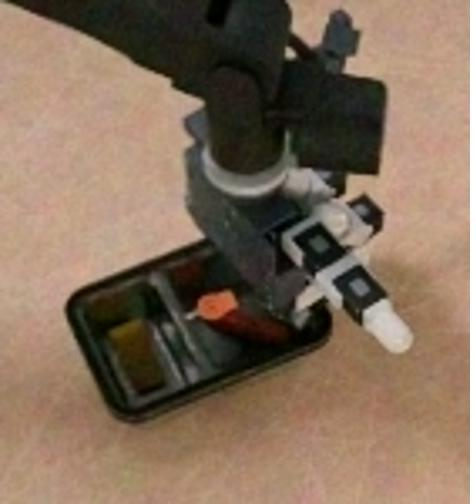

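Call:
execute_actions(
  actions=[
    [[0,0,0,0,0,0,0.754,0,0.576,0.696,0.754,0,0.576,0.696,0.754,0,0.576,0.696,0.714,0.678,0.226,0.168,0.4,-0.6,0,-0.005,-0.06,0,0,0,-0.49,0,-0.72,0.045,-0.49,0,-0.72,0.045,-0.49,0,-0.72,0.045,0.714,0.678,0.226,0.168,0.4,-0.3]],
  ],
)

Call:
execute_actions(
  actions=[
    [[0,0,0,0,0,0,0.754,0,0.576,0.696,0.754,0,0.576,0.696,0.754,0,0.576,0.696,0.714,0.678,0.226,0.168,0.4,-0.6,0,-0.013,-0.06,0,0,0,-0.49,0,-0.72,0.045,-0.49,0,-0.72,0.045,-0.49,0,-0.72,0.045,0.714,0.678,0.226,0.168,0.4,-0.3]],
  ],
)

Call:
execute_actions(
  actions=[
    [[0,0,0,0,0,0,0.754,0,0.576,0.696,0.754,0,0.576,0.696,0.754,0,0.576,0.696,0.714,0.678,0.226,0.168,0.4,-0.6,0,-0.013,-0.06,0,0,0,-0.49,0,-0.72,0.045,-0.49,0,-0.72,0.045,-0.49,0,-0.72,0.045,0.714,0.678,0.226,0.168,0.4,-0.3]],
  ],
  cameras=["cam_high"],
)

Call:
zoom_image(
  camera="cam_high",
  region=[240, 150, 380, 300],
)

Scene clock: 1277.20 s.
left_arm: end_effector_position=(+0.2661, +0.2144, +0.3441) hand_goal=(+0.754, +0.000, +0.576, +0.696, +0.754, +0.000, +0.576, +0.696, +0.754, +0.000, +0.576, +0.696, +0.714, +0.678, +0.226, +0.168) hand_measured=(+0.758, +0.000, +0.576, +0.696, +0.758, +0.000, +0.576, +0.696, +0.758, +0.000, +0.576, +0.696, +0.718, +0.678, +0.226, +0.168) hand_current_ma=(+3, +0, +0, +0, +3, +0, +0, +0, +3, +0, +0, +0, +3, +0, +0, +0) hand_state=(goal, goal, goal, goal, goal, goal, goal, goal, goal, goal, goal, goal, goal, goal, goal, goal) hand_current_limit=0.40 hand_speed=-0.60 end_effector_quat_wxyz=(+0.220, +0.614, +0.679, +0.336) | right_arm: end_effector_position=(+0.3137, +0.4416, +0.0732) hand_goal=(-0.490, +0.000, -0.720, +0.046, -0.490, +0.000, -0.720, +0.046, -0.490, +0.000, -0.720, +0.046, +0.714, +0.678, +0.226, +0.168) hand_measured=(-0.474, +0.002, -0.706, +0.048, -0.482, +0.002, -0.718, +0.048, -0.484, +0.002, -0.716, +0.048, +0.722, +0.678, +0.222, +0.168) hand_current_ma=(+4, +0, +3, +0, +1, +0, +0, +0, +1, +0, +0, +0, +1, +0, +0, +0) hand_state=(goal, goal, goal, goal, goal, goal, goal, goal, goal, goal, goal, goal, goal, goal, goal, goal) hand_current_limit=0.40 hand_speed=-0.30 end_effector_quat_wxyz=(-0.005, -0.036, +0.999, +0.012)
Joint positions: left_arm=[1.067 0.635 0.758 -1.051 0.562 0.774] | right_arm=[0.866 1.664 1.166 -1.062 -0.024 -0.777]
Joint torques (N m): left_arm=[1.08 -1.61 13.33 2.22 0.56 0.09] | right_arm=[-1.38 -13.68 6.56 1.51 -0.13 0.07]
Heat: left arm: hottest elbow 50 °C; right arm: hottest elbow 42 °C.
Hand target: left_arm +0.2668, +0.2159, +0.3562; +0.217, +0.614, +0.675, +0.346 | right_arm +0.3159, +0.4364, +0.0458; -0.017, -0.027, +0.999, -0.001
Off the commanded pose: left_arm 0.012 m, 1 deg | right_arm 0.028 m, 2 deg.

Scene clock: 1277.90 s.
left_arm: end_effector_position=(+0.2661, +0.2144, +0.3441) hand_goal=(+0.754, +0.000, +0.576, +0.696, +0.754, +0.000, +0.576, +0.696, +0.754, +0.000, +0.576, +0.696, +0.714, +0.678, +0.226, +0.168) hand_measured=(+0.758, +0.000, +0.576, +0.696, +0.758, +0.000, +0.576, +0.696, +0.758, +0.000, +0.576, +0.696, +0.718, +0.678, +0.226, +0.168) hand_current_ma=(+3, +0, +0, +0, +3, +0, +0, +0, +3, +0, +0, +0, +3, +0, +0, +0) hand_state=(goal, goal, goal, goal, goal, goal, goal, goal, goal, goal, goal, goal, goal, goal, goal, goal) hand_current_limit=0.40 hand_speed=-0.60 end_effector_quat_wxyz=(+0.220, +0.614, +0.679, +0.336) | right_arm: end_effector_position=(+0.3138, +0.4408, +0.0741) hand_goal=(-0.490, +0.000, -0.720, +0.046, -0.490, +0.000, -0.720, +0.046, -0.490, +0.000, -0.720, +0.046, +0.714, +0.678, +0.226, +0.168) hand_measured=(-0.474, +0.002, -0.706, +0.048, -0.484, +0.002, -0.718, +0.048, -0.492, +0.002, -0.708, +0.048, +0.722, +0.678, +0.222, +0.168) hand_current_ma=(+5, +0, +3, +0, +1, +0, +0, +0, +0, +0, +2, +0, +1, +0, +0, +0) hand_state=(goal, goal, goal, goal, goal, goal, goal, goal, goal, goal, goal, goal, goal, goal, goal, goal) hand_current_limit=0.40 hand_speed=-0.30 end_effector_quat_wxyz=(+0.001, -0.037, +0.999, +0.035)
Joint positions: left_arm=[1.067 0.635 0.758 -1.051 0.562 0.774] | right_arm=[0.857 1.644 1.129 -1.003 -0.046 -0.786]
Joint torques (N m): left_arm=[1.08 -1.61 13.33 2.24 0.56 0.1] | right_arm=[-1.26 -8.94 4.46 2.5 0.86 0.01]
Heat: left arm: hottest elbow 50 °C; right arm: hottest elbow 42 °C.
Hand target: left_arm +0.2668, +0.2159, +0.3562; +0.217, +0.614, +0.675, +0.346 | right_arm +0.3160, +0.4287, +0.0100; -0.017, -0.028, +0.999, -0.001
Off the commanded pose: left_arm 0.012 m, 1 deg | right_arm 0.065 m, 5 deg.

Scene clock: 1278.70 s.
left_arm: end_effector_position=(+0.2661, +0.2144, +0.3441) hand_goal=(+0.754, +0.000, +0.576, +0.696, +0.754, +0.000, +0.576, +0.696, +0.754, +0.000, +0.576, +0.696, +0.714, +0.678, +0.226, +0.168) hand_measured=(+0.758, +0.000, +0.576, +0.696, +0.758, +0.000, +0.576, +0.696, +0.758, +0.000, +0.576, +0.696, +0.718, +0.678, +0.226, +0.168) hand_current_ma=(+3, +0, +0, +0, +3, +0, +0, +0, +3, +0, +0, +0, +3, +0, +0, +0) hand_state=(goal, goal, goal, goal, goal, goal, goal, goal, goal, goal, goal, goal, goal, goal, goal, goal) hand_current_limit=0.40 hand_speed=-0.60 end_effector_quat_wxyz=(+0.220, +0.614, +0.679, +0.336) | right_arm: end_effector_position=(+0.3178, +0.4541, +0.0767) hand_goal=(-0.490, +0.000, -0.720, +0.046, -0.490, +0.000, -0.720, +0.046, -0.490, +0.000, -0.720, +0.046, +0.714, +0.678, +0.226, +0.168) hand_measured=(-0.472, +0.002, -0.706, +0.048, -0.482, +0.002, -0.718, +0.048, -0.512, +0.002, -0.690, +0.048, +0.722, +0.678, +0.222, +0.168) hand_current_ma=(+5, +0, +3, +0, +1, +0, +0, +0, -8, +0, +13, +0, +1, +0, +0, +0) hand_state=(goal, goal, goal, goal, goal, goal, goal, goal, blocked, goal, blocked, goal, goal, goal, goal, goal) hand_current_limit=0.40 hand_speed=-0.30 end_effector_quat_wxyz=(+0.023, -0.040, +0.996, +0.081)
Joint positions: left_arm=[1.067 0.635 0.758 -1.051 0.562 0.774] | right_arm=[0.857 1.633 1.089 -0.878 -0.077 -0.788]
Joint torques (N m): left_arm=[1.08 -1.61 13.33 2.24 0.56 0.09] | right_arm=[-1.67 -5.95 2.88 1.47 2.16 -0.06]
Heat: left arm: hottest elbow 50 °C; right arm: hottest elbow 42 °C.
Hand target: left_arm +0.2668, +0.2159, +0.3562; +0.217, +0.614, +0.675, +0.346 | right_arm +0.3160, +0.4208, -0.0261; -0.017, -0.028, +0.999, -0.001
Off the commanded pose: left_arm 0.012 m, 1 deg | right_arm 0.108 m, 10 deg.
Images, in order (width x height): cam_high 672x504.

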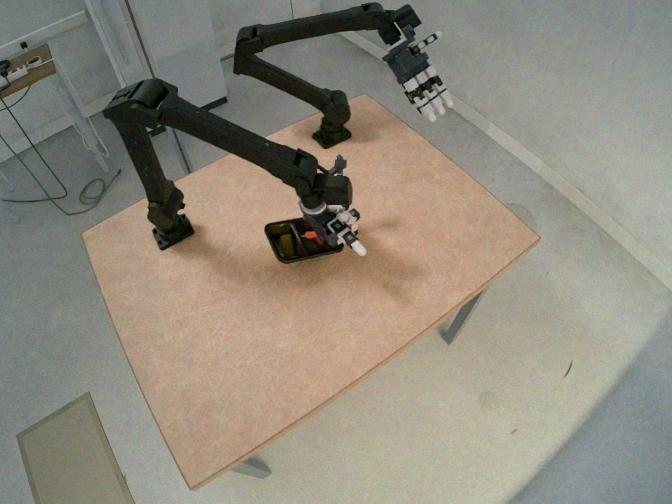

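Scaled by 3.360.

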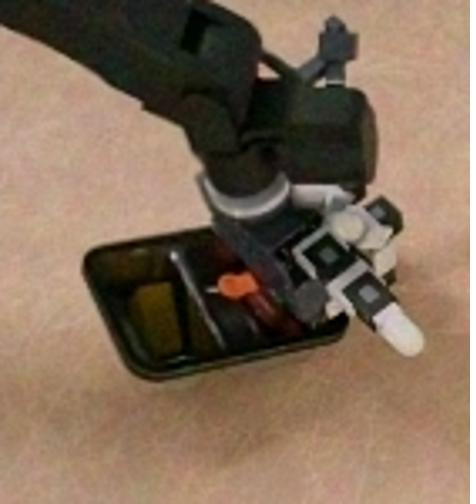

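Call:
execute_actions(
  actions=[
    [[0,0,0,0,0,0,0.754,0,0.576,0.696,0.754,0,0.576,0.696,0.754,0,0.576,0.696,0.714,0.678,0.226,0.168,0.4,-0.6,0,0.02,0.08,0,0,0,-0.49,0,-0.72,0.045,-0.49,0,-0.72,0.045,-0.49,0,-0.72,0.045,0.714,0.678,0.226,0.168,0.4,-0.3]],
    [[0,0,0,0,0,0,0.754,0,0.576,0.696,0.754,0,0.576,0.696,0.754,0,0.576,0.696,0.714,0.678,0.226,0.168,0.4,-0.6,0,0.01,0.08,0,0,0,-0.49,0,-0.72,0.045,-0.49,0,-0.72,0.045,-0.49,0,-0.72,0.045,0.714,0.678,0.226,0.168,0.4,-0.3]],
    [[0,0,0,0,0,0,0.754,0,0.576,0.696,0.754,0,0.576,0.696,0.754,0,0.576,0.696,0.714,0.678,0.226,0.168,0.4,-0.6,0,0,0.08,0,0,0,-0.49,0,-0.72,0.045,-0.49,0,-0.72,0.045,-0.49,0,-0.72,0.045,0.714,0.678,0.226,0.168,0.4,-0.3]],
    [[0,0,0,0,0,0,0.754,0,0.576,0.696,0.754,0,0.576,0.696,0.754,0,0.576,0.696,0.714,0.678,0.226,0.168,0.4,-0.6,0,0,0.08,0,0,0,-0.49,0,-0.72,0.045,-0.49,0,-0.72,0.045,-0.49,0,-0.72,0.045,0.714,0.678,0.226,0.168,0.4,-0.3]],
    [[0,0,0,0,0,0,0.754,0,0.576,0.696,0.754,0,0.576,0.696,0.754,0,0.576,0.696,0.714,0.678,0.226,0.168,0.4,-0.6,0,0.2,0.08,0,0,0,-0.49,0,-0.72,0.045,-0.49,0,-0.72,0.045,-0.49,0,-0.72,0.045,0.714,0.678,0.226,0.168,0.4,-0.3]],
  ],
  cameras=["cam_high"],
)

Call:
zoom_image(
  camera="cam_high",
  region=[250, 180, 370, 300],
)

Scene clock: 1293.90 s.
left_arm: end_effector_position=(+0.2661, +0.2144, +0.3441) hand_goal=(+0.754, +0.000, +0.576, +0.696, +0.754, +0.000, +0.576, +0.696, +0.754, +0.000, +0.576, +0.696, +0.714, +0.678, +0.226, +0.168) hand_measured=(+0.758, +0.000, +0.576, +0.696, +0.758, +0.000, +0.576, +0.696, +0.758, +0.000, +0.576, +0.696, +0.718, +0.678, +0.226, +0.168) hand_current_ma=(+3, +0, +0, +0, +3, +0, +0, +0, +3, +0, +0, +0, +3, +0, +0, +0) hand_state=(goal, goal, goal, goal, goal, goal, goal, goal, goal, goal, goal, goal, goal, goal, goal, goal) hand_current_limit=0.40 hand_speed=-0.60 end_effector_quat_wxyz=(+0.220, +0.614, +0.679, +0.336) | right_arm: end_effector_position=(+0.3062, +0.5479, +0.2029) hand_goal=(-0.490, +0.000, -0.720, +0.046, -0.490, +0.000, -0.720, +0.046, -0.490, +0.000, -0.720, +0.046, +0.714, +0.678, +0.226, +0.168) hand_measured=(-0.472, +0.002, -0.708, +0.048, -0.482, +0.002, -0.718, +0.048, -0.484, +0.002, -0.716, +0.048, +0.722, +0.678, +0.222, +0.168) hand_current_ma=(+5, +0, +2, +0, +1, +0, +0, +0, +1, +0, +0, +0, +1, +0, +0, +0) hand_state=(goal, goal, goal, goal, goal, goal, goal, goal, goal, goal, goal, goal, goal, goal, goal, goal) hand_current_limit=0.40 hand_speed=-0.30 end_effector_quat_wxyz=(-0.022, -0.035, +0.999, -0.006)
Joint positions: left_arm=[1.067 0.635 0.758 -1.051 0.562 0.774] | right_arm=[1.002 1.797 1.712 -1.521 -0.029 -0.639]
Joint torques (N m): left_arm=[1.08 -1.61 13.33 2.22 0.56 0.09] | right_arm=[-0.91 -19.43 12.81 0.01 0.01 0.11]
Heat: left arm: hottest elbow 51 °C; right arm: hottest elbow 42 °C.
Hand target: left_arm +0.2668, +0.2159, +0.3562; +0.217, +0.614, +0.675, +0.346 | right_arm +0.3159, +0.5588, +0.2141; -0.017, -0.028, +0.999, -0.001
Off the commanded pose: left_arm 0.012 m, 1 deg | right_arm 0.018 m, 1 deg.
Images, in order (width x height): cam_high 672x504.

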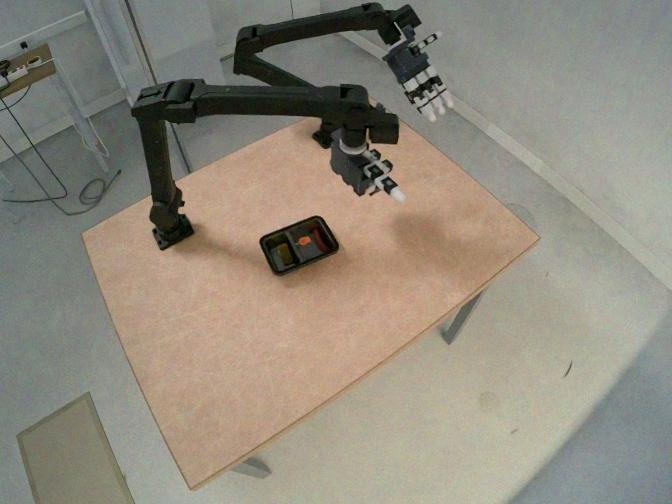

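Scaled by 4.200.

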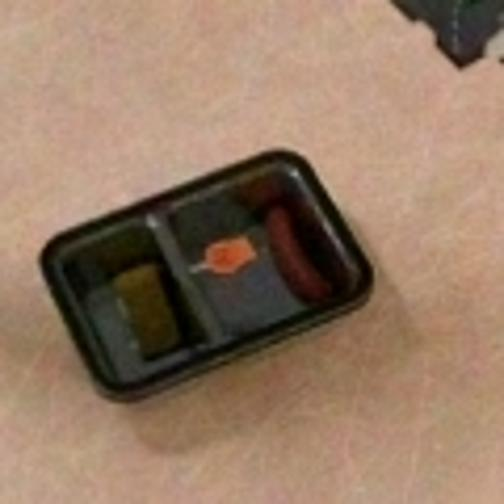

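Call:
execute_actions(
  actions=[
    [[0,0,0,0,0,0,0.754,0,0.576,0.696,0.754,0,0.576,0.696,0.754,0,0.576,0.696,0.714,0.678,0.226,0.168,0.4,-0.6,0,-0.16,-0.06,0,0,0,-0.49,0,-0.72,0.045,-0.49,0,-0.72,0.045,-0.49,0,-0.72,0.045,0.714,0.678,0.226,0.168,0.4,-0.3]],
    [[0,0,0,0,0,0,0.754,0,0.576,0.696,0.754,0,0.576,0.696,0.754,0,0.576,0.696,0.714,0.678,0.226,0.168,0.4,-0.6,0,-0.16,-0.06,0,0,0,-0.49,0,-0.72,0.045,-0.49,0,-0.72,0.045,-0.49,0,-0.72,0.045,0.714,0.678,0.226,0.168,0.4,-0.3]],
    [[0,0,0,0,0,0,0.754,0,0.576,0.696,0.754,0,0.576,0.696,0.754,0,0.576,0.696,0.714,0.678,0.226,0.168,0.4,-0.6,0,-0.01,-0.1,0,0,0,-0.49,0,-0.72,0.045,-0.49,0,-0.72,0.045,-0.49,0,-0.72,0.045,0.714,0.678,0.226,0.168,0.4,-0.3]],
    [[0,0,0,0,0,0,0.754,0,0.576,0.696,0.754,0,0.576,0.696,0.754,0,0.576,0.696,0.714,0.678,0.226,0.168,0.4,-0.6,0,0,-0.06,0,0,0,-0.49,0,-0.72,0.045,-0.49,0,-0.72,0.045,-0.49,0,-0.72,0.045,0.714,0.678,0.226,0.168,0.4,-0.3]],
    [[0,0,0,0,0,0,0.754,0,0.576,0.696,0.754,0,0.576,0.696,0.754,0,0.576,0.696,0.714,0.678,0.226,0.168,0.4,-0.6,0,-0.007,-0.06,0,0,0,-0.49,0,-0.72,0.045,-0.49,0,-0.72,0.045,-0.49,0,-0.72,0.045,0.714,0.678,0.226,0.168,0.4,-0.3]],
  ],
)

Call:
execute_actions(
  actions=[
    [[0,0,0,0,0,0,0.754,0,0.576,0.696,0.754,0,0.576,0.696,0.754,0,0.576,0.696,0.714,0.678,0.226,0.168,0.4,-0.6,0,-0.013,-0.06,0,0,0,-0.49,0,-0.72,0.045,-0.49,0,-0.72,0.045,-0.49,0,-0.72,0.045,0.714,0.678,0.226,0.168,0.4,-0.3]],
  ],
  cameras=["cam_high"],
)

Call:
zoom_image(
  camera="cam_high",
  region=[240, 150, 380, 300],
)

Scene clock: 1336.37 s.
left_arm: end_effector_position=(+0.2661, +0.2144, +0.3441) hand_goal=(+0.754, +0.000, +0.576, +0.696, +0.754, +0.000, +0.576, +0.696, +0.754, +0.000, +0.576, +0.696, +0.714, +0.678, +0.226, +0.168) hand_measured=(+0.758, +0.000, +0.576, +0.696, +0.758, +0.000, +0.576, +0.696, +0.758, +0.000, +0.576, +0.696, +0.718, +0.678, +0.226, +0.168) hand_current_ma=(+3, +0, +0, +0, +3, +0, +0, +0, +3, +0, +0, +0, +3, +0, +0, +0) hand_state=(goal, goal, goal, goal, goal, goal, goal, goal, goal, goal, goal, goal, goal, goal, goal, goal) hand_current_limit=0.40 hand_speed=-0.60 end_effector_quat_wxyz=(+0.220, +0.614, +0.679, +0.336) | right_arm: end_effector_position=(+0.3144, +0.3614, +0.0736) hand_goal=(-0.490, +0.000, -0.720, +0.046, -0.490, +0.000, -0.720, +0.046, -0.490, +0.000, -0.720, +0.046, +0.714, +0.678, +0.226, +0.168) hand_measured=(-0.472, +0.002, -0.708, +0.048, -0.492, +0.002, -0.708, +0.048, -0.488, +0.002, -0.712, +0.048, +0.720, +0.678, +0.220, +0.168) hand_current_ma=(+6, +0, +2, +0, +0, +0, +2, +0, +0, +0, +1, +0, +0, +0, -1, +0) hand_state=(goal, goal, goal, goal, goal, goal, goal, goal, goal, goal, goal, goal, goal, goal, goal, goal) hand_current_limit=0.40 hand_speed=-0.30 end_effector_quat_wxyz=(+0.004, -0.034, +0.999, +0.026)
Joint positions: left_arm=[1.067 0.635 0.758 -1.051 0.562 0.774] | right_arm=[0.733 1.514 0.974 -0.993 -0.035 -0.905]
Joint torques (N m): left_arm=[1.08 -1.61 13.33 2.24 0.56 0.09] | right_arm=[-0.85 -5.07 4.25 3.59 0.53 0.06]
Heat: left arm: hottest elbow 51 °C; right arm: hottest elbow 45 °C.
Hand target: left_arm +0.2668, +0.2159, +0.3562; +0.217, +0.614, +0.675, +0.346 | right_arm +0.3159, +0.3565, +0.0100; -0.017, -0.027, +0.999, -0.001
Off the commanded pose: left_arm 0.012 m, 1 deg | right_arm 0.064 m, 4 deg.

Scene clock: 1337.07 s.
left_arm: end_effector_position=(+0.2661, +0.2144, +0.3441) hand_goal=(+0.754, +0.000, +0.576, +0.696, +0.754, +0.000, +0.576, +0.696, +0.754, +0.000, +0.576, +0.696, +0.714, +0.678, +0.226, +0.168) hand_measured=(+0.758, +0.000, +0.576, +0.696, +0.758, +0.000, +0.576, +0.696, +0.758, +0.000, +0.576, +0.696, +0.718, +0.678, +0.226, +0.168) hand_current_ma=(+3, +0, +0, +0, +3, +0, +0, +0, +3, +0, +0, +0, +3, +0, +0, +0) hand_state=(goal, goal, goal, goal, goal, goal, goal, goal, goal, goal, goal, goal, goal, goal, goal, goal) hand_current_limit=0.40 hand_speed=-0.60 end_effector_quat_wxyz=(+0.220, +0.614, +0.679, +0.336) | right_arm: end_effector_position=(+0.3125, +0.3598, +0.0740) hand_goal=(-0.490, +0.000, -0.720, +0.046, -0.490, +0.000, -0.720, +0.046, -0.490, +0.000, -0.720, +0.046, +0.714, +0.678, +0.226, +0.168) hand_measured=(-0.472, +0.002, -0.708, +0.048, -0.492, +0.002, -0.708, +0.048, -0.506, +0.002, -0.696, +0.048, +0.720, +0.678, +0.220, +0.168) hand_current_ma=(+6, +0, +2, +0, +0, +0, +2, +0, -5, +0, +9, +0, +0, +0, -1, +0) hand_state=(goal, goal, goal, goal, goal, goal, goal, goal, goal, goal, blocked, goal, goal, goal, goal, goal) hand_current_limit=0.40 hand_speed=-0.30 end_effector_quat_wxyz=(+0.014, -0.043, +0.998, +0.049)
Joint positions: left_arm=[1.067 0.635 0.758 -1.051 0.562 0.774] | right_arm=[0.72 1.49 0.933 -0.93 -0.059 -0.935]
Joint torques (N m): left_arm=[1.03 -1.61 13.33 2.22 0.56 0.09] | right_arm=[-1.2 -0.38 2.45 4.75 1.57 0.2]
Heat: left arm: hottest elbow 51 °C; right arm: hottest elbow 45 °C.
Hand target: left_arm +0.2668, +0.2159, +0.3562; +0.217, +0.614, +0.675, +0.346 | right_arm +0.3160, +0.3487, -0.0261; -0.017, -0.027, +0.999, -0.001
Off the commanded pose: left_arm 0.012 m, 1 deg | right_arm 0.101 m, 7 deg.
Images, in order (width x height): cam_high 672x504.

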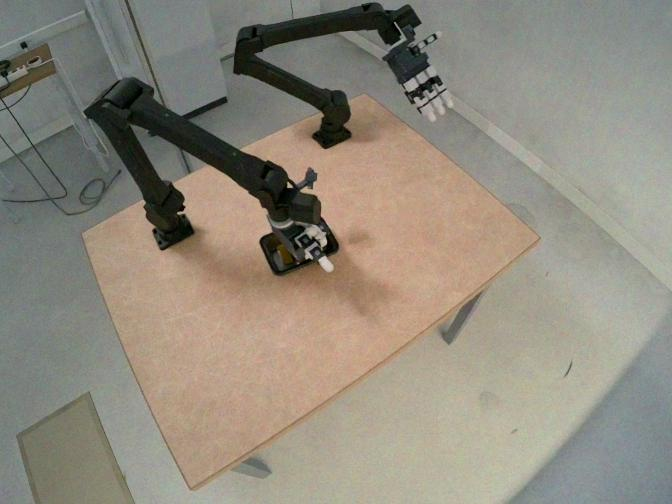

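Scaled by 3.360.

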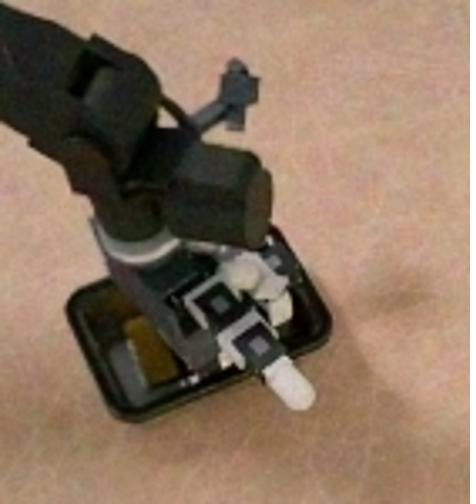

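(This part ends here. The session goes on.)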